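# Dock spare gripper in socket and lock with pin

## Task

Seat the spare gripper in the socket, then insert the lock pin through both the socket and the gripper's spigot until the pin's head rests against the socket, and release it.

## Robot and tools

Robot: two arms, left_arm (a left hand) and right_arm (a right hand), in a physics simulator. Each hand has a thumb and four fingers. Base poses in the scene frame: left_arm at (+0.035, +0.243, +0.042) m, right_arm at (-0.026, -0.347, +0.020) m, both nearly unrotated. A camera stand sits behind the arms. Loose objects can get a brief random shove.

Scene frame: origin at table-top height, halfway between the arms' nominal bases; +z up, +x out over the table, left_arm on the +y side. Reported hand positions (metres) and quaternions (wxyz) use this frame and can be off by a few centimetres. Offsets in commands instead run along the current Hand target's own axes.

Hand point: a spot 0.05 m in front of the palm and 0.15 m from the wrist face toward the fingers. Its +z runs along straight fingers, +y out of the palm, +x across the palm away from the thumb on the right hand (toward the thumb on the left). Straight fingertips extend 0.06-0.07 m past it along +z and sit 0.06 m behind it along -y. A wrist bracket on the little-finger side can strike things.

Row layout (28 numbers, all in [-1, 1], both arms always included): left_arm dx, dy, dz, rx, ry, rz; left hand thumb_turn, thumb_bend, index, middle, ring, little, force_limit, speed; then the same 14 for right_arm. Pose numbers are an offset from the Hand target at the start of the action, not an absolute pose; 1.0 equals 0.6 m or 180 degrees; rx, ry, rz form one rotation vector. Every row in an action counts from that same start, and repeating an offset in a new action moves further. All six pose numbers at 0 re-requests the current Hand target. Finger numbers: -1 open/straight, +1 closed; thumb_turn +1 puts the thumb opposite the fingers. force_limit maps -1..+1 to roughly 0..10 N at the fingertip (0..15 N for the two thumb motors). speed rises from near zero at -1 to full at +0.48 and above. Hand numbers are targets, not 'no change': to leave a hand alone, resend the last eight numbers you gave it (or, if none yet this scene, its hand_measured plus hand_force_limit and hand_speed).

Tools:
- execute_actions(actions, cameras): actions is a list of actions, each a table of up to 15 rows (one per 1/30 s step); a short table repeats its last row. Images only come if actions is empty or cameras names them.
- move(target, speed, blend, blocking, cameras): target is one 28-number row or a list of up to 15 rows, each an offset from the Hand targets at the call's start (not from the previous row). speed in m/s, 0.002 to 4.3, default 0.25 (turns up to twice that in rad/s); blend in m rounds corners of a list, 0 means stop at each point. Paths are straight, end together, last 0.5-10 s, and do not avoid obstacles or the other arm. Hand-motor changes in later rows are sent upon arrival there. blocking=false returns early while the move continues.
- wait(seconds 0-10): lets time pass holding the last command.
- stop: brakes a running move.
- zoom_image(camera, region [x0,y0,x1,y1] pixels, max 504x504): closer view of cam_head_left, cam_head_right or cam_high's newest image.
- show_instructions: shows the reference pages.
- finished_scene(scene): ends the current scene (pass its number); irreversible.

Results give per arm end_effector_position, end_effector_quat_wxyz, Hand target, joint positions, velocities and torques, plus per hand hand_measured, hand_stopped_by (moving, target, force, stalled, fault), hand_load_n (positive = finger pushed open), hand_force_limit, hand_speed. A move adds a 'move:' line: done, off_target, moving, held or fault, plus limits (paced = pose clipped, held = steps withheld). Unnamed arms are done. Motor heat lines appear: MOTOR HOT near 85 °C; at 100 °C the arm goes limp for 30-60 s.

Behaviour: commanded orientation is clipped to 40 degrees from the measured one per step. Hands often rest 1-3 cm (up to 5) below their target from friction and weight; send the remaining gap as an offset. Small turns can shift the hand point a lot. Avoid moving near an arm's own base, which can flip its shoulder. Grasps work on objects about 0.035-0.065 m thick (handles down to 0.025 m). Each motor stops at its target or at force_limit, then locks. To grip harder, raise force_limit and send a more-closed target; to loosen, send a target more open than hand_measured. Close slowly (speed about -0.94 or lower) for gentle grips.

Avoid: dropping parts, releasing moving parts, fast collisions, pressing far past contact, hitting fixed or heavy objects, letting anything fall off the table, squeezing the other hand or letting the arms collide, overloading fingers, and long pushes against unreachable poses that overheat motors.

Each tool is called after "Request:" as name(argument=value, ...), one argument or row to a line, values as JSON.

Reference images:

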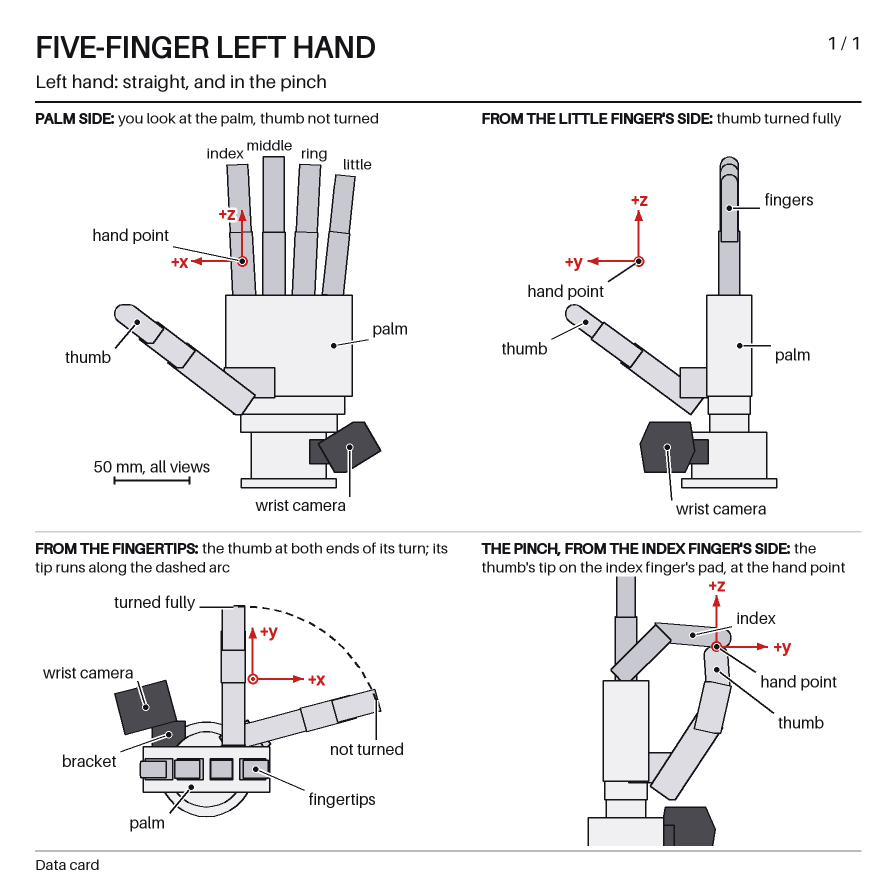

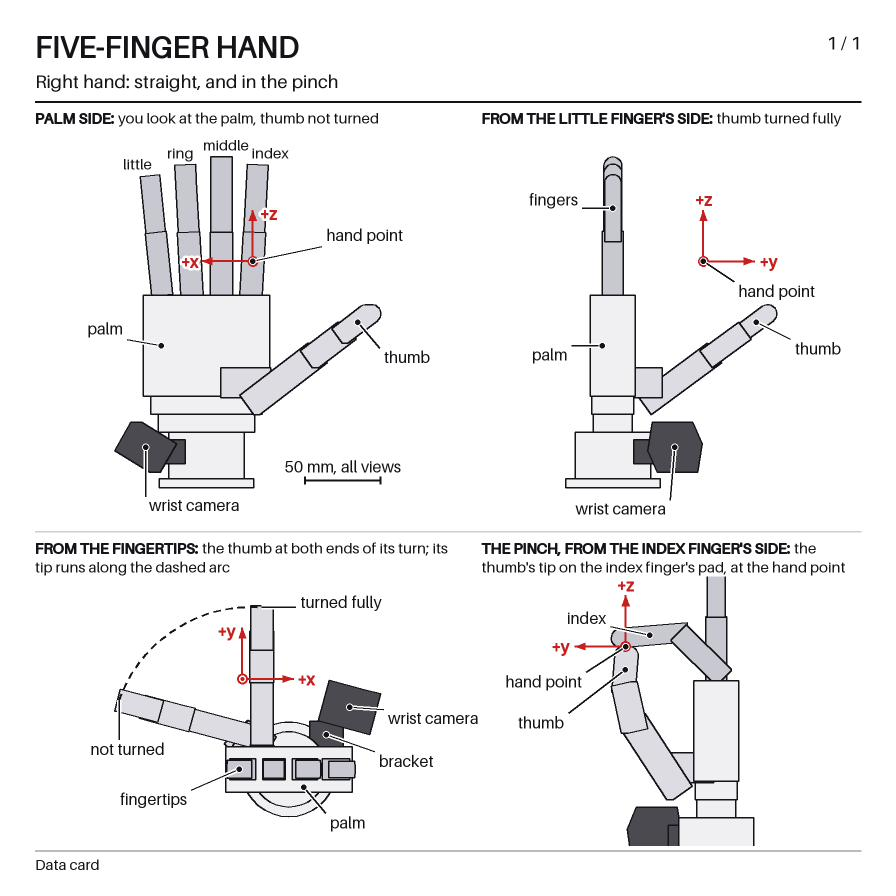

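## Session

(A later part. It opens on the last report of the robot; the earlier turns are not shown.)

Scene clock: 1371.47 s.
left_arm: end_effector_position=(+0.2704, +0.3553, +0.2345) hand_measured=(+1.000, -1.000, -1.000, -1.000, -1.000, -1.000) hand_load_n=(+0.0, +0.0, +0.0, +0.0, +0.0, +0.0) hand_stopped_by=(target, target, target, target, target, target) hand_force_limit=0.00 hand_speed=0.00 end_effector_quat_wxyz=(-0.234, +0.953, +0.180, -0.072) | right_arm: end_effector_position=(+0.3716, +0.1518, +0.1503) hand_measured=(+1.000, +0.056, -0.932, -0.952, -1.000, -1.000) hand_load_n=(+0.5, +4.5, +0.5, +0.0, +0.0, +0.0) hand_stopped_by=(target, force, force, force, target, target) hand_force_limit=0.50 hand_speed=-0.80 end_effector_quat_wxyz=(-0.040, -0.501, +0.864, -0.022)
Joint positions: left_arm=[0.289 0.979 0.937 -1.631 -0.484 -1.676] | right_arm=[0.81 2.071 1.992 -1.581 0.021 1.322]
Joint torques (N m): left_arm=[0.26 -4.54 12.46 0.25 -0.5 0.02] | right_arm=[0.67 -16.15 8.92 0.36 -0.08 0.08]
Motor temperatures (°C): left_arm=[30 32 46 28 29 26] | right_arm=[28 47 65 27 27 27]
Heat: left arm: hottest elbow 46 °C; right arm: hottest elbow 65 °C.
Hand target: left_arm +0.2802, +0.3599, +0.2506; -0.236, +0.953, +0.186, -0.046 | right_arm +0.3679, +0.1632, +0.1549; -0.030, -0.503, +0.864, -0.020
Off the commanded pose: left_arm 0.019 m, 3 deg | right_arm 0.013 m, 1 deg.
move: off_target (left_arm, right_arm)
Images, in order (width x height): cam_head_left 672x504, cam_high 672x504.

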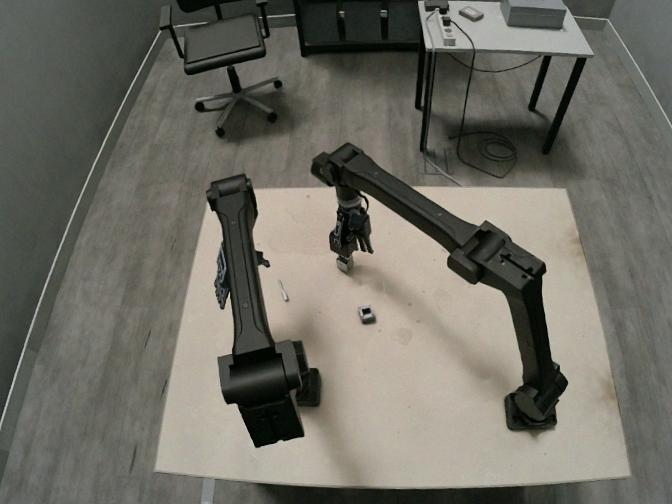

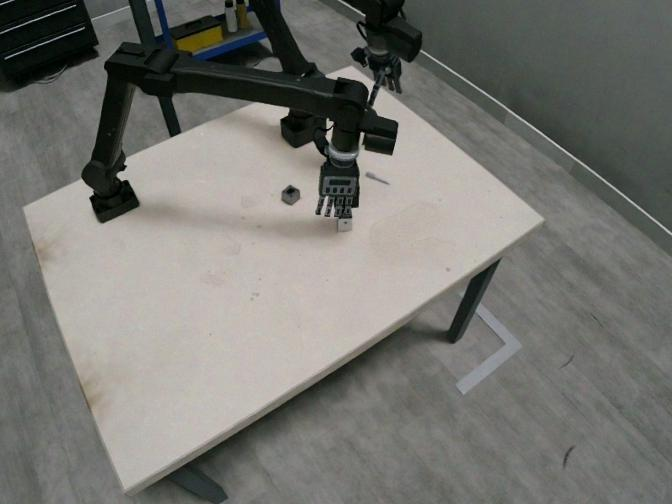

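Request:
move(
  target=[0,0,0,0,0,0,1,-1,-1,-1,-1,-1,0,0,0.0041,0.0017,0.0254,0,0,0,1,0.65,0.02,0.02,-1,-1,0.5,-0.8],
  speed=0.05,
  cameras=["cam_head_left","cam_high"],
)

Request:
zoom_image(
  camera="cam_head_left",
  region=[325, 225, 370, 270],
)

Request:
zoom_image(
  camera="cam_high",
  region=[315, 175, 370, 230],
)

Scene clock: 1381.57 s.
left_arm: end_effector_position=(+0.2704, +0.3553, +0.2345) hand_measured=(+1.000, -1.000, -1.000, -1.000, -1.000, -1.000) hand_load_n=(+0.0, +0.0, +0.0, +0.0, +0.0, +0.0) hand_stopped_by=(target, target, target, target, target, target) hand_force_limit=0.00 hand_speed=0.00 end_effector_quat_wxyz=(-0.234, +0.953, +0.180, -0.072) | right_arm: end_effector_position=(+0.3711, +0.1511, +0.1388) hand_measured=(+1.000, +0.056, -0.932, -0.952, -1.000, -1.000) hand_load_n=(-0.5, +4.0, +0.5, +0.0, +0.5, +0.0) hand_stopped_by=(target, force, force, force, target, target) hand_force_limit=0.50 hand_speed=-0.80 end_effector_quat_wxyz=(-0.038, -0.501, +0.864, -0.022)
Joint positions: left_arm=[0.289 0.979 0.937 -1.631 -0.484 -1.676] | right_arm=[0.81 2.069 1.958 -1.546 0.022 1.322]
Joint torques (N m): left_arm=[0.26 -4.66 12.45 0.25 -0.51 0.02] | right_arm=[0.97 -16.85 7.46 0.73 -0.07 0.08]
Motor temperatures (°C): left_arm=[30 32 46 28 29 26] | right_arm=[28 46 63 27 27 27]
Heat: left arm: hottest elbow 46 °C; right arm: hottest elbow 63 °C.
Hand target: left_arm +0.2802, +0.3599, +0.2506; -0.236, +0.953, +0.186, -0.046 | right_arm +0.3653, +0.1605, +0.1399; -0.030, -0.503, +0.864, -0.020
Off the commanded pose: left_arm 0.019 m, 3 deg | right_arm 0.011 m, 1 deg.
move: off_target (left_arm, right_arm)
Images, in order (width x height): cam_head_left 672x504, cam_high 672x504.

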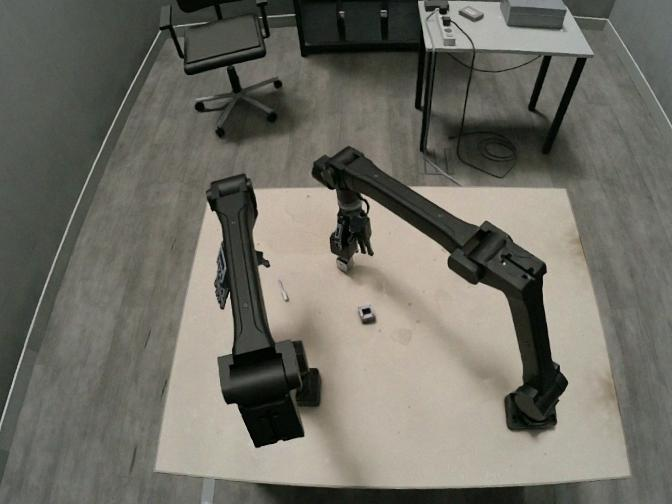

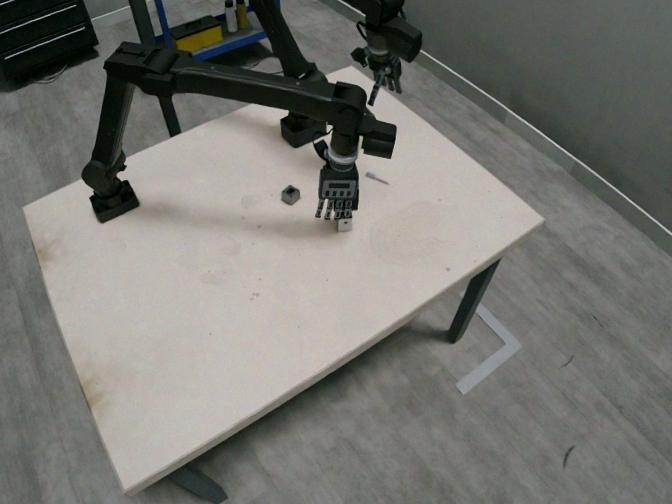

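Scaled by 11.200 from the camera's 672x504 image, which has a finer 960x720 frame.

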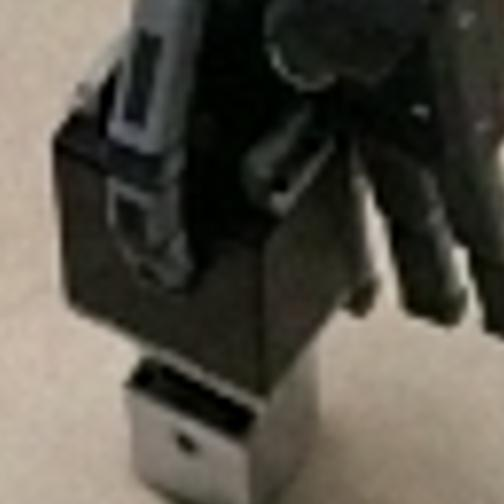

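Scaled by 9.164 from the camera's 672x504 image, which has a finer 960x720 frame.

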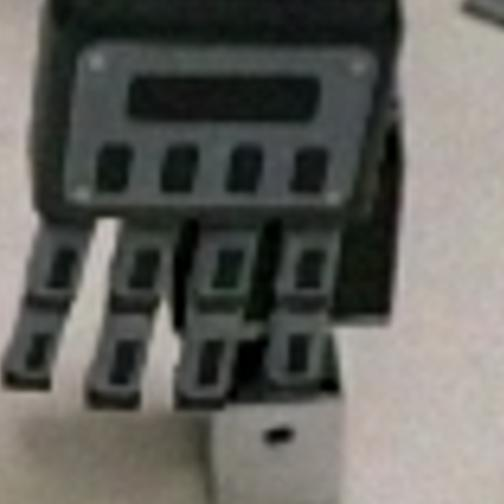

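Request:
move(
  target=[0,0,0,0,0,0,1,-1,-1,-1,-1,-1,0,0,0.0045,-0.001,0.025,0,0,0,1,0.65,0.02,0.02,-1,-1,0.5,-0.8],
  speed=0.03,
  cameras=["cam_head_left","cam_high"],
)

Request:
zoom_image(
  camera="cam_head_left",
  region=[325, 225, 370, 270],
)

Request:
zoom_image(
  camera="cam_high",
  region=[315, 175, 370, 230],
)

Scene clock: 1389.53 s.
left_arm: end_effector_position=(+0.2704, +0.3553, +0.2345) hand_measured=(+1.000, -1.000, -1.000, -1.000, -1.000, -1.000) hand_load_n=(+0.0, -0.5, +0.0, +0.0, +0.0, +0.0) hand_stopped_by=(target, target, target, target, target, target) hand_force_limit=0.00 hand_speed=0.00 end_effector_quat_wxyz=(-0.234, +0.953, +0.180, -0.072) | right_arm: end_effector_position=(+0.3715, +0.1516, +0.1371) hand_measured=(+1.000, +0.056, -0.932, -0.952, -1.000, -1.000) hand_load_n=(-0.5, +5.0, +0.0, +0.0, +0.0, +0.0) hand_stopped_by=(target, force, force, force, target, target) hand_force_limit=0.50 hand_speed=-0.80 end_effector_quat_wxyz=(-0.025, -0.501, +0.865, -0.018)
Joint positions: left_arm=[0.289 0.979 0.937 -1.631 -0.484 -1.676] | right_arm=[0.81 2.048 1.92 -1.501 0.022 1.322]
Joint torques (N m): left_arm=[0.32 -4.6 12.45 0.27 -0.51 0.02] | right_arm=[0.85 -15.38 6.89 0.54 -0.05 0.06]
Motor temperatures (°C): left_arm=[30 32 46 28 29 26] | right_arm=[28 46 60 27 27 27]
Heat: left arm: hottest elbow 46 °C; right arm: hottest elbow 60 °C.
Hand target: left_arm +0.2802, +0.3599, +0.2506; -0.236, +0.953, +0.186, -0.046 | right_arm +0.3640, +0.1569, +0.1251; -0.030, -0.503, +0.864, -0.020
Off the commanded pose: left_arm 0.019 m, 3 deg | right_arm 0.015 m, 1 deg.
move: off_target (left_arm, right_arm)
Images, in order (width x height): cam_head_left 672x504, cam_high 672x504.

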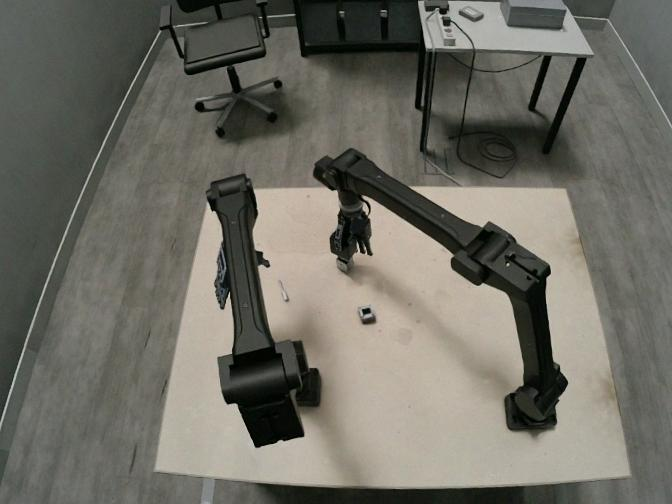

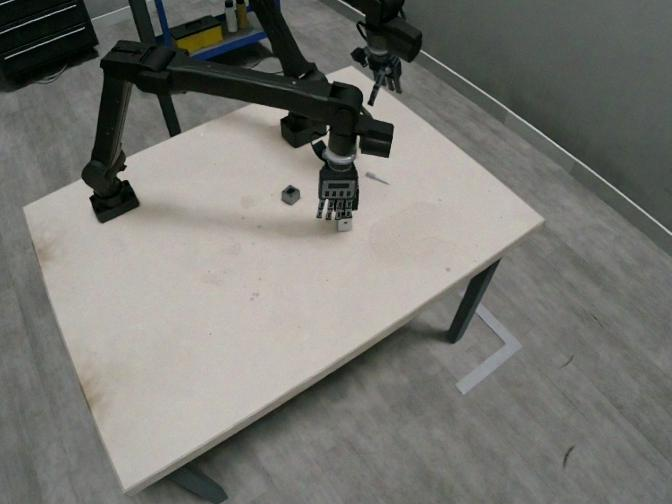

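Scaled by 11.200 from the camera's 672x504 image, which has a finer 960x720 frame.

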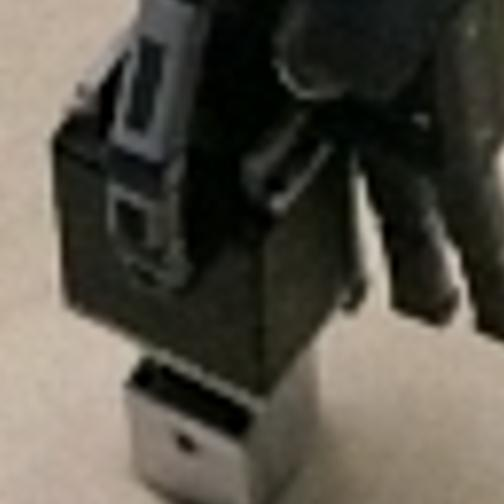

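Scaled by 9.164 from the camera's 672x504 image, which has a finer 960x720 frame.

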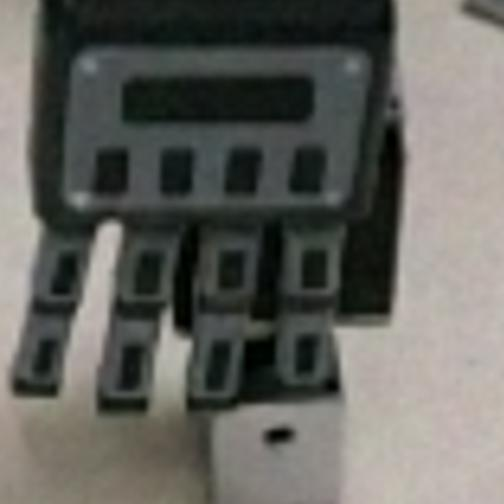

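Request:
execute_actions(
  actions=[],
)

Scene clock: 1409.77 s.
left_arm: end_effector_position=(+0.2704, +0.3553, +0.2345) hand_measured=(+1.000, -1.000, -1.000, -1.000, -1.000, -1.000) hand_load_n=(+0.0, +0.0, +0.0, +0.0, +0.0, +0.0) hand_stopped_by=(target, target, target, target, target, target) hand_force_limit=0.00 hand_speed=0.00 end_effector_quat_wxyz=(-0.234, +0.953, +0.180, -0.072) | right_arm: end_effector_position=(+0.3715, +0.1515, +0.1370) hand_measured=(+1.000, +0.056, -0.932, -0.952, -1.000, -1.000) hand_load_n=(-0.5, +4.5, +0.0, +0.0, +0.0, +0.0) hand_stopped_by=(target, force, force, force, target, target) hand_force_limit=0.50 hand_speed=-0.80 end_effector_quat_wxyz=(-0.025, -0.501, +0.865, -0.018)
Joint positions: left_arm=[0.289 0.979 0.937 -1.631 -0.484 -1.676] | right_arm=[0.81 2.048 1.92 -1.5 0.022 1.322]
Joint velocities: within noise
Joint torques (N m): left_arm=[0.38 -4.54 12.45 0.28 -0.51 0.02] | right_arm=[0.91 -15.21 6.75 0.59 -0.05 0.06]
Motor temperatures (°C): left_arm=[30 32 46 28 29 26] | right_arm=[28 46 57 27 27 27]
Heat: left arm: hottest elbow 46 °C; right arm: hottest elbow 57 °C.
Hand target: left_arm +0.2802, +0.3599, +0.2506; -0.236, +0.953, +0.186, -0.046 | right_arm +0.3640, +0.1569, +0.1249; -0.030, -0.503, +0.864, -0.020
Off the commanded pose: left_arm 0.019 m, 3 deg | right_arm 0.015 m, 1 deg.

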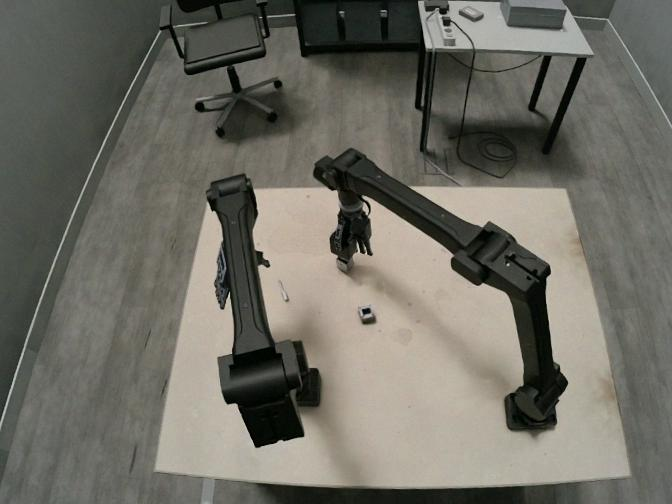

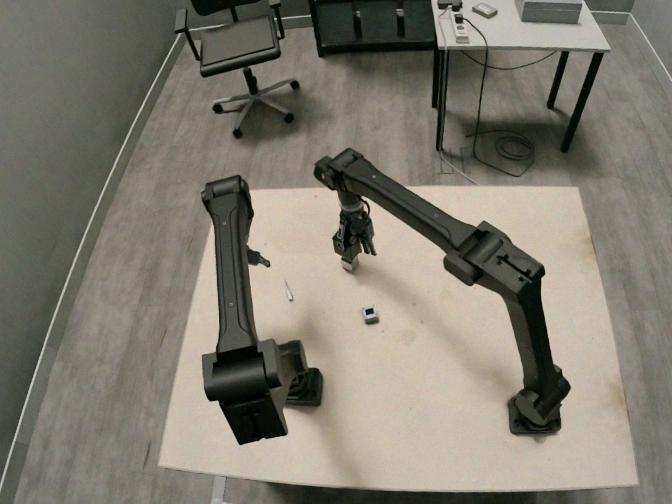

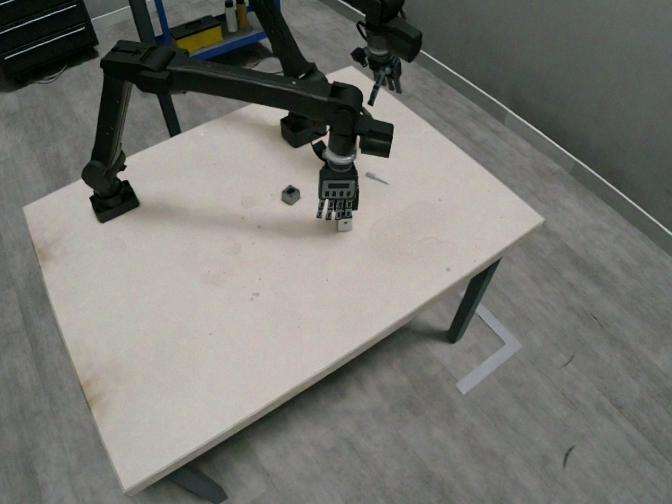

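Request:
zoom_image(
  camera="cam_head_left",
  region=[310, 200, 390, 280],
)

Request:
zoom_image(
  camera="cam_high",
  region=[310, 165, 380, 235],
)

Request:
zoom_image(
  camera="cam_head_right",
  region=[310, 200, 390, 280],
)

Scaled by 6.300 from the camera's 672x504 image, which has a finer 960x720 frame.

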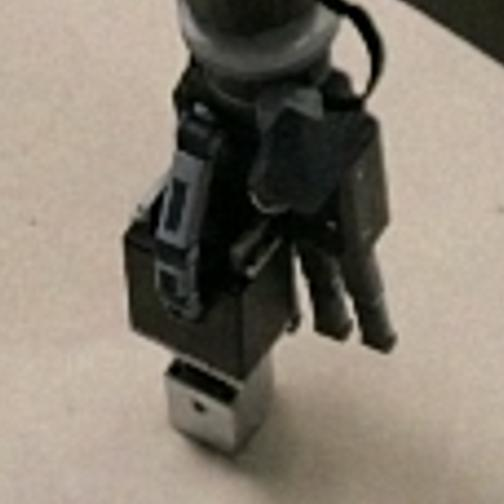

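Scaled by 7.200 from the camera's 672x504 image, which has a finer 960x720 frame.

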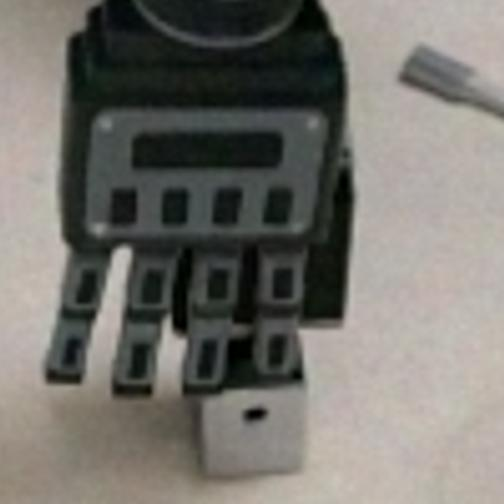

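Scaled by 6.300 from the camera's 672x504 image, which has a finer 960x720 frame.

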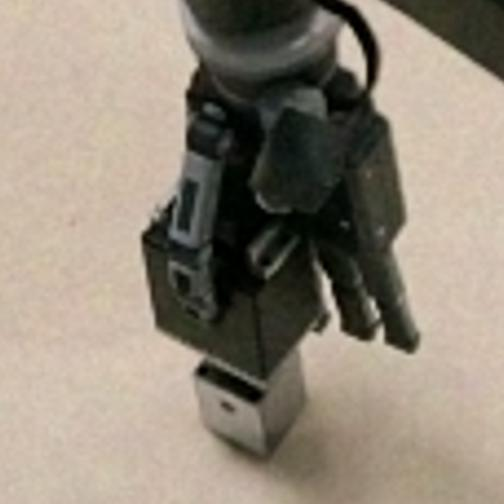

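Request:
zoom_image(
  camera="cam_head_left",
  region=[324, 228, 368, 276],
)

Request:
zoom_image(
  camera="cam_head_right",
  region=[324, 228, 368, 276],
)

Request:
zoom_image(
  camera="cam_high",
  region=[320, 190, 366, 236],
)

Scaled by 10.500 from the camera's 672x504 image, which has a finer 960x720 frame.

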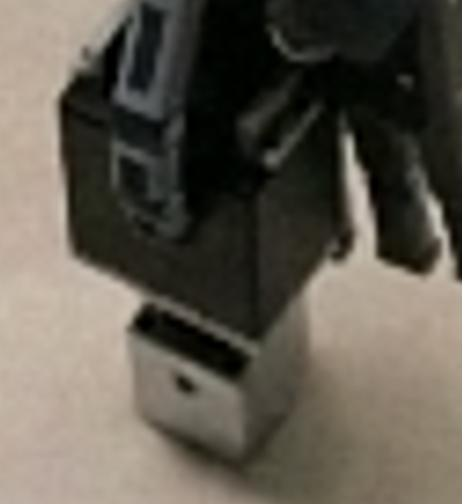

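Scaled by 10.500 from the camera's 672x504 image, which has a finer 960x720 frame.

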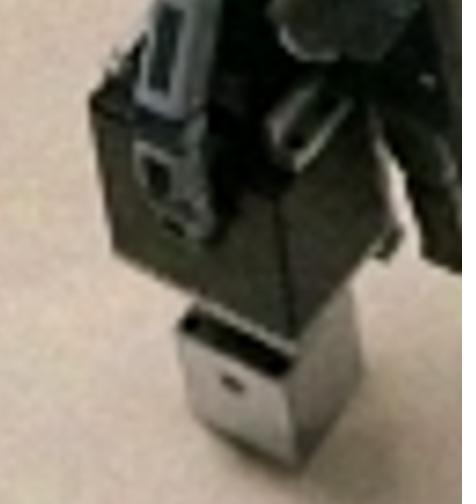

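Scaled by 10.957 from the camera's 672x504 image, which has a finer 960x720 frame.

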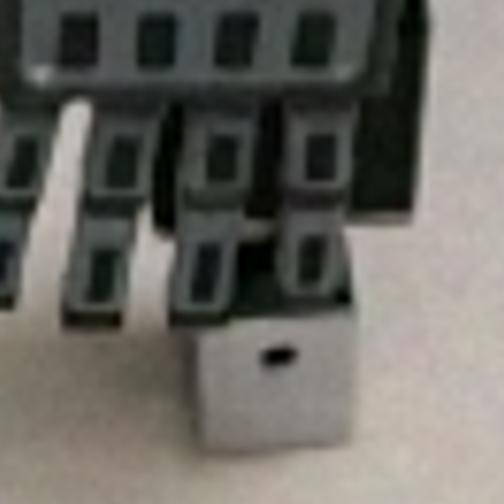

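Request:
move(
  target=[0,0,0,0,0,0,1,-1,-1,-1,-1,-1,0,0,0.008,0,-0.0829,0,0,0,1,0.65,0.02,0.02,-1,-1,0.5,-0.8],
  speed=0.05,
  cameras=["cam_head_left","cam_high"],
)

Request:
zoom_image(
  camera="cam_head_left",
  region=[324, 228, 368, 276],
)

Request:
zoom_image(
  camera="cam_high",
  region=[320, 185, 366, 231],
)

Scene clock: 1463.73 s.
left_arm: end_effector_position=(+0.2704, +0.3553, +0.2345) hand_measured=(+1.000, -1.000, -1.000, -1.000, -1.000, -1.000) hand_load_n=(+0.0, +0.0, +0.0, +0.0, +0.0, +0.0) hand_stopped_by=(target, target, target, target, target, target) hand_force_limit=0.00 hand_speed=0.00 end_effector_quat_wxyz=(-0.234, +0.953, +0.180, -0.072) | right_arm: end_effector_position=(+0.3592, +0.1389, +0.1457) hand_measured=(+1.000, +0.056, -0.932, -0.952, -1.000, -1.000) hand_load_n=(+0.5, +4.5, +0.0, +0.0, +0.0, +0.0) hand_stopped_by=(target, force, force, force, target, target) hand_force_limit=0.50 hand_speed=-0.80 end_effector_quat_wxyz=(-0.058, -0.499, +0.864, -0.028)
Joint positions: left_arm=[0.289 0.979 0.937 -1.631 -0.484 -1.676] | right_arm=[0.81 2.047 1.94 -1.59 0.022 1.326]
Joint torques (N m): left_arm=[0.32 -4.6 12.46 0.27 -0.51 0.02] | right_arm=[0.5 -16.97 12.83 -0.49 -0.09 0.03]
Heat: left arm: hottest elbow 46 °C; right arm: hottest elbow 53 °C.
Hand target: left_arm +0.2802, +0.3599, +0.2506; -0.236, +0.953, +0.186, -0.046 | right_arm +0.3633, +0.1560, +0.1749; -0.030, -0.503, +0.864, -0.020
Off the commanded pose: left_arm 0.019 m, 3 deg | right_arm 0.034 m, 3 deg.
move: off_target (left_arm, right_arm)
Images, in order (width x height): cam_head_left 672x504, cam_high 672x504.

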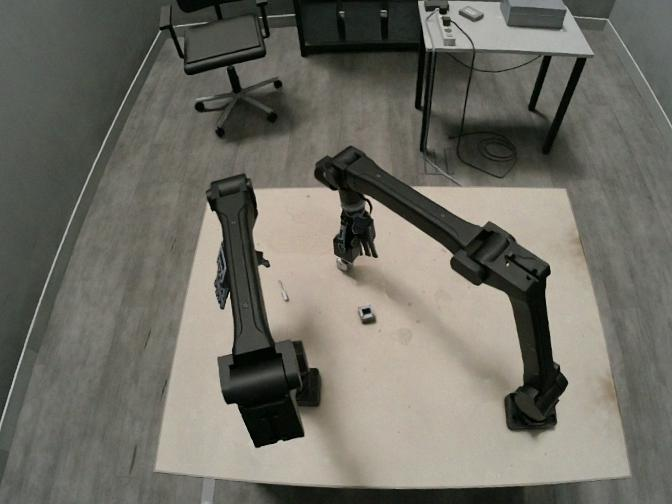

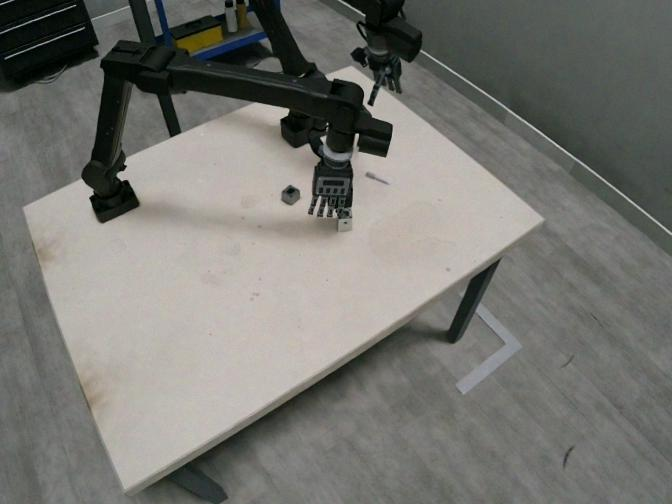

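Scaled by 10.500 from the camera's 672x504 image, which has a finer 960x720 frame.

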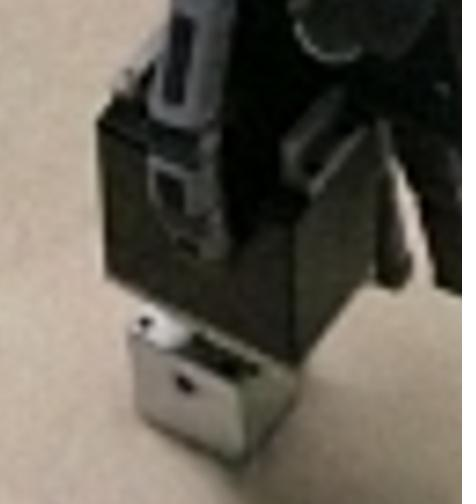

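Scaled by 10.957 from the camera's 672x504 image, which has a finer 960x720 frame.

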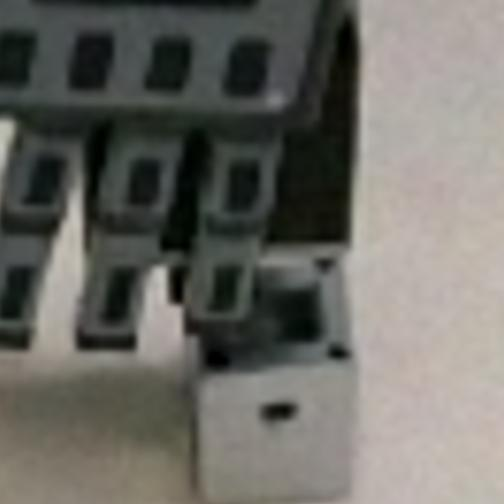

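Request:
move(
  target=[0,0,0,0,0,0,1,-1,-1,-1,-1,-1,0,0,-0.0054,-0.0025,0.0413,0,0,0,1,0.65,0.02,0.02,-1,-1,0.5,-0.8],
  speed=0.05,
)

Scene clock: 1507.13 s.
left_arm: end_effector_position=(+0.2704, +0.3553, +0.2345) hand_measured=(+1.000, -1.000, -1.000, -1.000, -1.000, -1.000) hand_load_n=(+0.0, +0.0, +0.0, +0.0, +0.0, +0.0) hand_stopped_by=(target, target, target, target, target, target) hand_force_limit=0.00 hand_speed=0.00 end_effector_quat_wxyz=(-0.234, +0.953, +0.180, -0.072) | right_arm: end_effector_position=(+0.3656, +0.1454, +0.1441) hand_measured=(+1.000, +0.056, -0.932, -0.952, -1.000, -1.000) hand_load_n=(+0.5, +4.5, +0.5, +0.0, +0.0, +0.0) hand_stopped_by=(target, force, force, force, target, target) hand_force_limit=0.50 hand_speed=-0.80 end_effector_quat_wxyz=(-0.042, -0.499, +0.865, -0.023)
Joint positions: left_arm=[0.289 0.979 0.937 -1.631 -0.484 -1.676] | right_arm=[0.81 2.049 1.94 -1.556 0.022 1.326]
Joint torques (N m): left_arm=[0.26 -4.6 12.46 0.27 -0.51 0.02] | right_arm=[0.44 -15.56 9.51 0.31 -0.04 -0.02]
Motor temperatures (°C): left_arm=[30 32 46 28 29 26] | right_arm=[28 45 58 27 27 27]
Heat: left arm: hottest elbow 46 °C; right arm: hottest elbow 58 °C.
Hand target: left_arm +0.2802, +0.3599, +0.2506; -0.236, +0.953, +0.186, -0.046 | right_arm +0.3654, +0.1565, +0.1501; -0.030, -0.503, +0.864, -0.020
Off the commanded pose: left_arm 0.019 m, 3 deg | right_arm 0.013 m, 2 deg.
move: off_target (left_arm, right_arm)

Request:
move(
  target=[0,0,0,0,0,0,1,-1,-1,-1,-1,-1,0,0,0.0078,-0.0307,0.0,0,0,0,1,0.65,0.02,0.02,-1,-1,0.5,-0.8],
  speed=0.05,
)

Scene clock: 1517.97 s.
left_arm: end_effector_position=(+0.2704, +0.3553, +0.2345) hand_measured=(+1.000, -1.000, -1.000, -1.000, -1.000, -1.000) hand_load_n=(+0.0, +0.0, +0.0, +0.0, +0.0, +0.0) hand_stopped_by=(target, target, target, target, target, target) hand_force_limit=0.00 hand_speed=0.00 end_effector_quat_wxyz=(-0.234, +0.953, +0.180, -0.072) | right_arm: end_effector_position=(+0.3656, +0.1446, +0.1439) hand_measured=(+1.000, +0.056, -0.932, -0.952, -1.000, -1.000) hand_load_n=(+0.5, +4.5, +0.0, +0.0, +0.0, +0.0) hand_stopped_by=(target, force, force, force, target, target) hand_force_limit=0.50 hand_speed=-0.80 end_effector_quat_wxyz=(-0.043, -0.503, +0.863, -0.023)
Joint positions: left_arm=[0.289 0.979 0.937 -1.631 -0.484 -1.676] | right_arm=[0.809 2.05 1.94 -1.556 0.022 1.315]
Joint torques (N m): left_arm=[0.32 -4.54 12.46 0.27 -0.51 0.02] | right_arm=[-2.14 -16.03 9.55 0.29 0.07 -0.22]
Motor temperatures (°C): left_arm=[30 32 46 28 29 26] | right_arm=[28 46 58 27 27 27]
Heat: left arm: hottest elbow 46 °C; right arm: hottest elbow 58 °C.
Hand target: left_arm +0.2802, +0.3599, +0.2506; -0.236, +0.953, +0.186, -0.046 | right_arm +0.3791, +0.1433, +0.1505; -0.030, -0.503, +0.864, -0.020
Off the commanded pose: left_arm 0.019 m, 3 deg | right_arm 0.015 m, 2 deg.
move: off_target (left_arm, right_arm)

Request:
move(
  target=[0,0,0,0,0,0,1,-1,-1,-1,-1,-1,0,0,-0.0014,-0.0024,0.02,0,0,0,1,0.65,0.02,0.02,-1,-1,0.5,-0.8],
  speed=0.05,
)

Scene clock: 1523.80 s.
left_arm: end_effector_position=(+0.2704, +0.3553, +0.2345) hand_measured=(+1.000, -1.000, -1.000, -1.000, -1.000, -1.000) hand_load_n=(+0.0, +0.0, +0.0, +0.0, +0.0, +0.0) hand_stopped_by=(target, target, target, target, target, target) hand_force_limit=0.00 hand_speed=0.00 end_effector_quat_wxyz=(-0.234, +0.953, +0.180, -0.072) | right_arm: end_effector_position=(+0.3690, +0.1464, +0.1405) hand_measured=(+1.000, +0.056, -0.932, -0.952, -1.000, -1.000) hand_load_n=(+0.0, +4.5, +1.0, +0.0, +0.0, +0.0) hand_stopped_by=(target, force, force, force, target, target) hand_force_limit=0.50 hand_speed=-0.80 end_effector_quat_wxyz=(-0.036, -0.505, +0.862, -0.021)
Joint positions: left_arm=[0.289 0.979 0.937 -1.631 -0.484 -1.676] | right_arm=[0.807 2.051 1.934 -1.534 0.022 1.31]
Joint torques (N m): left_arm=[0.32 -4.66 12.46 0.27 -0.5 0.02] | right_arm=[-2.37 -15.56 8.25 0.54 0.04 -0.17]
Motor temperatures (°C): left_arm=[30 32 46 28 29 26] | right_arm=[28 46 58 27 27 27]
Heat: left arm: hottest elbow 46 °C; right arm: hottest elbow 58 °C.
Hand target: left_arm +0.2802, +0.3599, +0.2506; -0.236, +0.953, +0.186, -0.046 | right_arm +0.3803, +0.1425, +0.1385; -0.030, -0.503, +0.864, -0.020
Off the commanded pose: left_arm 0.019 m, 3 deg | right_arm 0.012 m, 1 deg.
move: off_target (left_arm, right_arm)

Request:
wait(
  seconds=0,
  cameras=["cam_head_left","cam_high"],
)

Request:
zoom_image(
  camera="cam_head_left",
  region=[324, 228, 368, 276],
)

Request:
zoom_image(
  camera="cam_high",
  region=[320, 185, 366, 231],
)

Scene clock: 1528.00 s.
left_arm: end_effector_position=(+0.2704, +0.3553, +0.2345) hand_measured=(+1.000, -1.000, -1.000, -1.000, -1.000, -1.000) hand_load_n=(+0.0, +0.0, +0.0, +0.0, +0.0, +0.0) hand_stopped_by=(target, target, target, target, target, target) hand_force_limit=0.00 hand_speed=0.00 end_effector_quat_wxyz=(-0.234, +0.953, +0.180, -0.072) | right_arm: end_effector_position=(+0.3691, +0.1465, +0.1405) hand_measured=(+1.000, +0.056, -0.932, -0.952, -1.000, -1.000) hand_load_n=(+0.0, +4.5, +0.5, +0.0, +0.0, +0.0) hand_stopped_by=(target, force, force, force, target, target) hand_force_limit=0.50 hand_speed=-0.80 end_effector_quat_wxyz=(-0.036, -0.505, +0.862, -0.021)
Joint positions: left_arm=[0.289 0.979 0.937 -1.631 -0.484 -1.676] | right_arm=[0.807 2.051 1.934 -1.533 0.022 1.31]
Joint torques (N m): left_arm=[0.21 -4.6 12.46 0.27 -0.51 0.02] | right_arm=[-2.32 -15.91 8.29 0.57 0.04 -0.18]
Motor temperatures (°C): left_arm=[30 32 46 28 29 26] | right_arm=[28 46 57 27 27 27]
Heat: left arm: hottest elbow 46 °C; right arm: hottest elbow 57 °C.
Hand target: left_arm +0.2802, +0.3599, +0.2506; -0.236, +0.953, +0.186, -0.046 | right_arm +0.3804, +0.1426, +0.1385; -0.030, -0.503, +0.864, -0.020
Off the commanded pose: left_arm 0.019 m, 3 deg | right_arm 0.012 m, 1 deg.
Images, in order (width x height): cam_head_left 672x504, cam_high 672x504.

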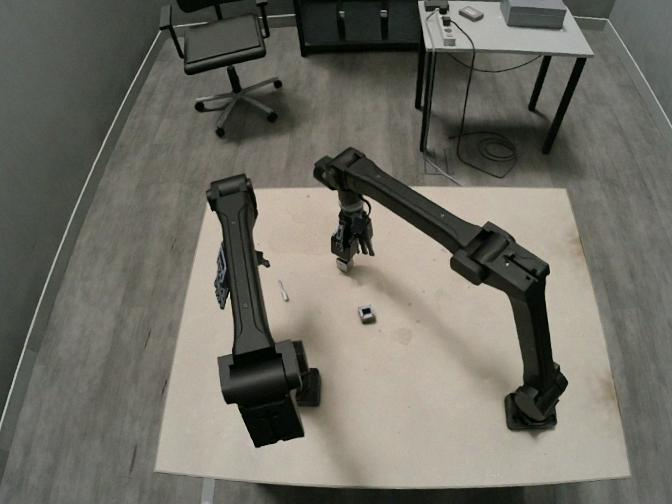

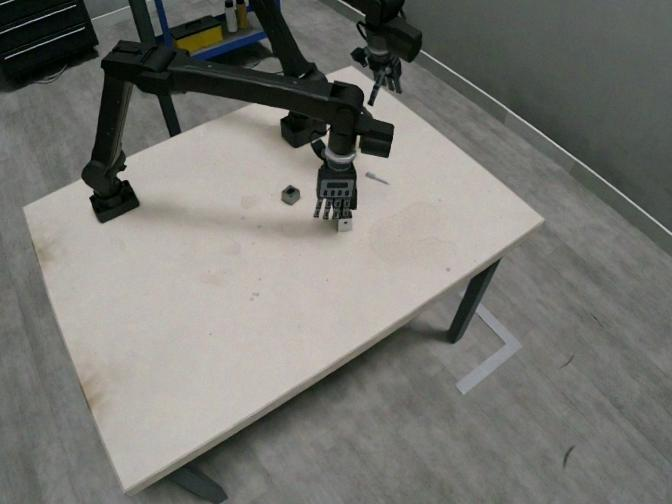

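Scaled by 10.500 from the camera's 672x504 image, which has a finer 960x720 frame.

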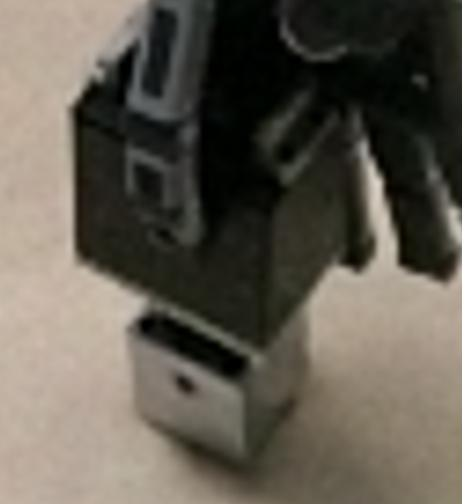

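Scaled by 10.957 from the camera's 672x504 image, which has a finer 960x720 frame.

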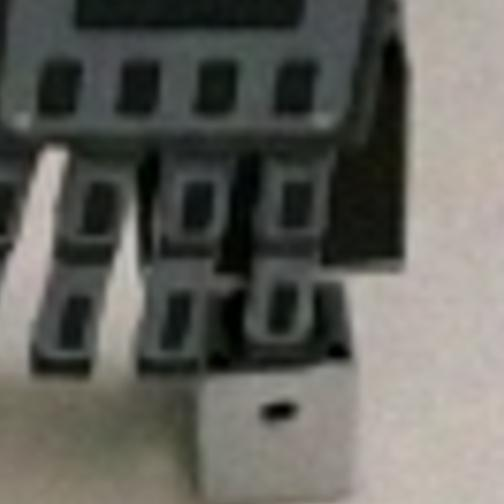

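Request:
move(
  target=[0,0,0,0,0,0,1,-1,-1,-1,-1,-1,0,0,-0.0044,-0.0009,0.0133,0,0,0,1,0.65,0.02,0.02,-1,-1,0.5,-0.8],
  speed=0.03,
)

Scene clock: 1543.80 s.
left_arm: end_effector_position=(+0.2704, +0.3553, +0.2345) hand_measured=(+1.000, -1.000, -1.000, -1.000, -1.000, -1.000) hand_load_n=(+0.0, +0.0, +0.0, +0.0, +0.0, +0.0) hand_stopped_by=(target, target, target, target, target, target) hand_force_limit=0.00 hand_speed=0.00 end_effector_quat_wxyz=(-0.234, +0.953, +0.180, -0.072) | right_arm: end_effector_position=(+0.3711, +0.1486, +0.1397) hand_measured=(+1.000, +0.056, -0.932, -0.952, -1.000, -1.000) hand_load_n=(+0.0, +4.5, +0.0, +0.0, +0.0, +0.0) hand_stopped_by=(target, force, force, force, target, target) hand_force_limit=0.50 hand_speed=-0.80 end_effector_quat_wxyz=(-0.030, -0.506, +0.862, -0.020)
Joint positions: left_arm=[0.289 0.979 0.937 -1.631 -0.484 -1.676] | right_arm=[0.807 2.051 1.932 -1.52 0.022 1.308]
Joint torques (N m): left_arm=[0.32 -4.54 12.45 0.25 -0.51 0.02] | right_arm=[-2.2 -15.21 7.9 0.68 0.01 -0.15]
Motor temperatures (°C): left_arm=[30 32 47 28 29 26] | right_arm=[28 45 55 27 27 27]
Heat: left arm: hottest elbow 47 °C; right arm: hottest elbow 55 °C.
Hand target: left_arm +0.2802, +0.3599, +0.2506; -0.236, +0.953, +0.186, -0.046 | right_arm +0.3818, +0.1441, +0.1303; -0.030, -0.503, +0.864, -0.020
Off the commanded pose: left_arm 0.019 m, 3 deg | right_arm 0.015 m, 0 deg.
move: off_target (left_arm, right_arm)

Request:
move(
  target=[0,0,0,0,0,0,1,-1,-1,-1,-1,-1,0,0,-0.0012,0,0.0133,0,0,0,1,0.65,0.02,0.02,-1,-1,0.5,-0.8],
  speed=0.03,
)

Scene clock: 1548.40 s.
left_arm: end_effector_position=(+0.2704, +0.3553, +0.2345) hand_measured=(+1.000, -1.000, -1.000, -1.000, -1.000, -1.000) hand_load_n=(+0.0, +0.0, +0.0, -0.5, +0.0, +0.0) hand_stopped_by=(target, target, target, target, target, target) hand_force_limit=0.00 hand_speed=0.00 end_effector_quat_wxyz=(-0.234, +0.953, +0.180, -0.072) | right_arm: end_effector_position=(+0.3724, +0.1504, +0.1374) hand_measured=(+1.000, +0.056, -0.932, -0.952, -1.000, -1.000) hand_load_n=(+0.0, +5.5, +0.0, +0.0, +0.0, +0.0) hand_stopped_by=(target, force, force, force, target, target) hand_force_limit=0.50 hand_speed=-0.80 end_effector_quat_wxyz=(-0.026, -0.507, +0.861, -0.018)
Joint positions: left_arm=[0.289 0.979 0.937 -1.631 -0.484 -1.676] | right_arm=[0.807 2.051 1.926 -1.504 0.02 1.305]
Joint torques (N m): left_arm=[0.26 -4.6 12.45 0.27 -0.51 0.02] | right_arm=[-1.96 -14.97 7.15 0.76 0.11 -0.11]
Motor temperatures (°C): left_arm=[30 32 47 28 29 26] | right_arm=[28 45 55 27 27 27]
Heat: left arm: hottest elbow 47 °C; right arm: hottest elbow 55 °C.
Hand target: left_arm +0.2802, +0.3599, +0.2506; -0.236, +0.953, +0.186, -0.046 | right_arm +0.3819, +0.1441, +0.1222; -0.030, -0.503, +0.864, -0.020
Off the commanded pose: left_arm 0.019 m, 3 deg | right_arm 0.019 m, 1 deg.
move: off_target (left_arm, right_arm)

Request:
wait(
  seconds=0,
  cameras=["cam_head_left","cam_high"],
)

Request:
zoom_image(
  camera="cam_head_left",
  region=[328, 236, 360, 272],
)

Request:
zoom_image(
  camera="cam_high",
  region=[326, 190, 360, 224],
)

Scene clock: 1552.17 s.
left_arm: end_effector_position=(+0.2704, +0.3553, +0.2345) hand_measured=(+1.000, -1.000, -1.000, -1.000, -1.000, -1.000) hand_load_n=(+0.0, +0.0, +0.0, -0.5, +0.0, +0.0) hand_stopped_by=(target, target, target, target, target, target) hand_force_limit=0.00 hand_speed=0.00 end_effector_quat_wxyz=(-0.234, +0.953, +0.180, -0.072) | right_arm: end_effector_position=(+0.3724, +0.1504, +0.1374) hand_measured=(+1.000, +0.056, -0.932, -0.952, -1.000, -1.000) hand_load_n=(-0.5, +5.0, +0.0, +0.0, +0.0, +0.0) hand_stopped_by=(target, force, force, force, target, target) hand_force_limit=0.50 hand_speed=-0.80 end_effector_quat_wxyz=(-0.025, -0.507, +0.861, -0.017)
Joint positions: left_arm=[0.289 0.979 0.937 -1.631 -0.484 -1.676] | right_arm=[0.807 2.051 1.926 -1.504 0.02 1.305]
Joint torques (N m): left_arm=[0.26 -4.54 12.46 0.27 -0.51 0.02] | right_arm=[-2.2 -14.92 7.16 0.83 0.1 -0.11]
Motor temperatures (°C): left_arm=[30 32 47 28 29 26] | right_arm=[28 45 56 27 27 27]
Heat: left arm: hottest elbow 47 °C; right arm: hottest elbow 56 °C.
Hand target: left_arm +0.2802, +0.3599, +0.2506; -0.236, +0.953, +0.186, -0.046 | right_arm +0.3820, +0.1442, +0.1222; -0.030, -0.503, +0.864, -0.020
Off the commanded pose: left_arm 0.019 m, 3 deg | right_arm 0.019 m, 1 deg.
Images, in order (width x height): cam_head_left 672x504, cam_high 672x504.

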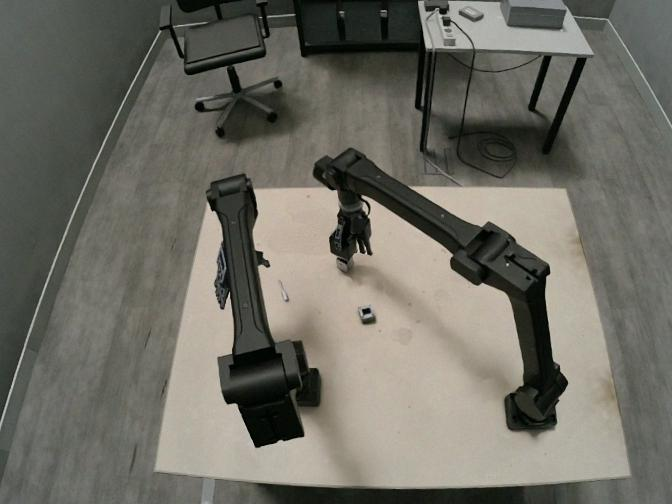

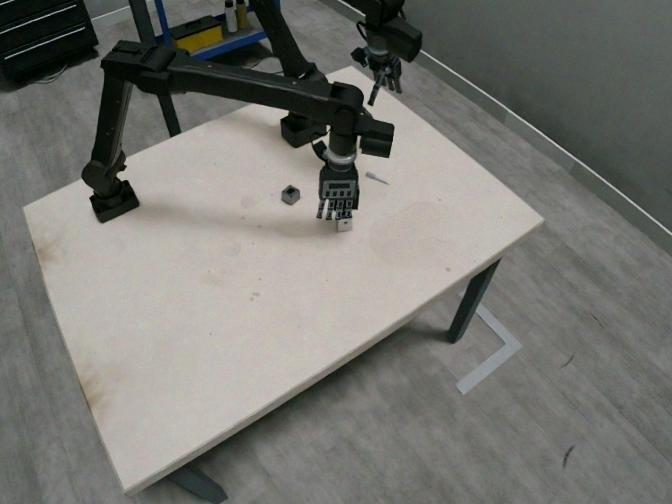

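Scaled by 14.000 from the camera's 672x504 image, which has a finer 960x720 frame.

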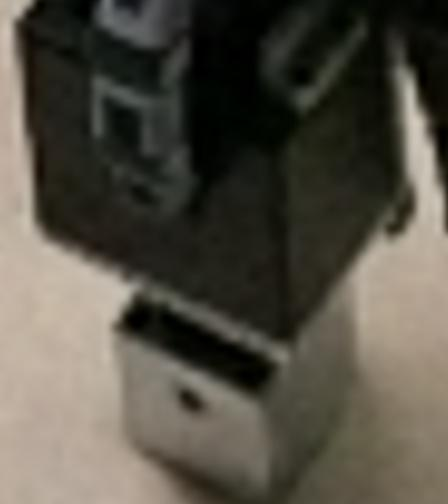

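Scaled by 14.824 from the camera's 672x504 image, which has a finer 960x720 frame.

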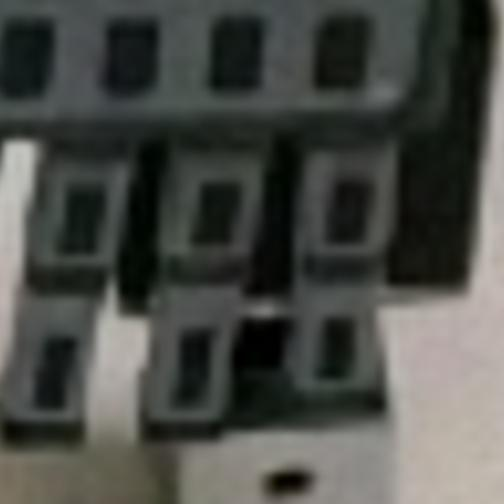

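Request:
move(
  target=[
    [0,0,0,0,0,0,1,-1,-1,-1,-1,-1,0,0,0.008,0,-0.025,0,0,0,1,0.65,0.02,0.02,-1,-1,0.5,-0.8],
    [0,0,0,0,0,0,1,-1,-1,-1,-1,-1,0,0,0.005,0,0,0,0,0,1,0.65,0.02,0.02,-1,-1,0.5,-0.8],
  ],
  speed=0.03,
)

Scene clock: 1565.03 s.
left_arm: end_effector_position=(+0.2704, +0.3553, +0.2345) hand_measured=(+1.000, -1.000, -1.000, -1.000, -1.000, -1.000) hand_load_n=(+0.0, +0.0, +0.0, +0.0, +0.0, +0.0) hand_stopped_by=(target, target, target, target, target, target) hand_force_limit=0.00 hand_speed=0.00 end_effector_quat_wxyz=(-0.234, +0.953, +0.180, -0.072) | right_arm: end_effector_position=(+0.3719, +0.1500, +0.1369) hand_measured=(+1.000, +0.056, -0.932, -0.952, -1.000, -1.000) hand_load_n=(+0.0, +5.0, +0.0, +0.0, +0.0, +0.0) hand_stopped_by=(target, force, force, force, target, target) hand_force_limit=0.50 hand_speed=-0.80 end_effector_quat_wxyz=(-0.024, -0.508, +0.861, -0.017)
Joint positions: left_arm=[0.289 0.979 0.937 -1.631 -0.484 -1.676] | right_arm=[0.807 2.047 1.918 -1.497 0.02 1.304]
Joint torques (N m): left_arm=[0.26 -4.6 12.46 0.27 -0.5 0.02] | right_arm=[-2.26 -15.27 6.6 0.54 0.1 -0.14]
Motor temperatures (°C): left_arm=[30 32 47 28 29 26] | right_arm=[28 44 55 27 27 27]
Heat: left arm: hottest elbow 47 °C; right arm: hottest elbow 55 °C.
Hand target: left_arm +0.2802, +0.3599, +0.2506; -0.236, +0.953, +0.186, -0.046 | right_arm +0.3805, +0.1416, +0.1225; -0.030, -0.503, +0.864, -0.020
Off the commanded pose: left_arm 0.019 m, 3 deg | right_arm 0.019 m, 1 deg.
move: off_target (left_arm, right_arm)

Request:
execute_actions(
  actions=[
    [[0,0,0,0,0,0,1,-1,-1,-1,-1,-1,0,0,0.0005,-0.0016,0,0,0,0,1,0.65,0.02,0.02,-1,-1,0.5,-0.8]],
  ],
)

Request:
execute_actions(
  actions=[
    [[0,0,0,0,0,0,1,-1,-1,-1,-1,-1,0,0,0.0005,-0.0016,0,0,0,0,1,0.65,0.02,0.02,-1,-1,0.5,-0.8]],
  ],
)

Scene clock: 1581.73 s.
left_arm: end_effector_position=(+0.2704, +0.3553, +0.2345) hand_measured=(+1.000, -1.000, -1.000, -1.000, -1.000, -1.000) hand_load_n=(+0.0, +0.0, +0.0, +0.0, +0.0, +0.0) hand_stopped_by=(target, target, target, target, target, target) hand_force_limit=0.00 hand_speed=0.00 end_effector_quat_wxyz=(-0.234, +0.953, +0.180, -0.072) | right_arm: end_effector_position=(+0.3721, +0.1498, +0.1370) hand_measured=(+1.000, +0.056, -0.932, -0.952, -1.000, -1.000) hand_load_n=(+0.0, +5.0, +0.0, +0.0, +0.0, +0.0) hand_stopped_by=(target, force, force, force, target, target) hand_force_limit=0.50 hand_speed=-0.80 end_effector_quat_wxyz=(-0.024, -0.508, +0.861, -0.017)
Joint positions: left_arm=[0.289 0.979 0.937 -1.631 -0.484 -1.676] | right_arm=[0.807 2.047 1.918 -1.497 0.02 1.304]
Joint torques (N m): left_arm=[0.26 -4.54 12.46 0.28 -0.51 0.02] | right_arm=[-2.43 -15.38 6.74 0.7 0.11 -0.16]
Heat: left arm: hottest elbow 47 °C; right arm: hottest elbow 53 °C.
Hand target: left_arm +0.2802, +0.3599, +0.2506; -0.236, +0.953, +0.186, -0.046 | right_arm +0.3813, +0.1407, +0.1226; -0.030, -0.503, +0.864, -0.020
Off the commanded pose: left_arm 0.019 m, 3 deg | right_arm 0.019 m, 1 deg.

Scene clock: 1582.43 s.
left_arm: end_effector_position=(+0.2704, +0.3553, +0.2345) hand_measured=(+1.000, -1.000, -1.000, -1.000, -1.000, -1.000) hand_load_n=(+0.0, +0.0, +0.0, +0.0, +0.0, +0.0) hand_stopped_by=(target, target, target, target, target, target) hand_force_limit=0.00 hand_speed=0.00 end_effector_quat_wxyz=(-0.234, +0.953, +0.180, -0.072) | right_arm: end_effector_position=(+0.3721, +0.1497, +0.1370) hand_measured=(+1.000, +0.056, -0.932, -0.952, -1.000, -1.000) hand_load_n=(+0.0, +5.5, +0.0, +0.0, +0.0, +0.0) hand_stopped_by=(target, force, force, force, target, target) hand_force_limit=0.50 hand_speed=-0.80 end_effector_quat_wxyz=(-0.024, -0.508, +0.861, -0.017)
Joint positions: left_arm=[0.289 0.979 0.937 -1.631 -0.484 -1.676] | right_arm=[0.806 2.047 1.918 -1.497 0.02 1.302]
Joint torques (N m): left_arm=[0.26 -4.6 12.45 0.27 -0.5 0.02] | right_arm=[-2.43 -15.38 6.71 0.73 0.14 -0.13]
Heat: left arm: hottest elbow 47 °C; right arm: hottest elbow 53 °C.
Hand target: left_arm +0.2802, +0.3599, +0.2506; -0.236, +0.953, +0.186, -0.046 | right_arm +0.3819, +0.1399, +0.1226; -0.030, -0.503, +0.864, -0.020
Off the commanded pose: left_arm 0.019 m, 3 deg | right_arm 0.020 m, 1 deg.


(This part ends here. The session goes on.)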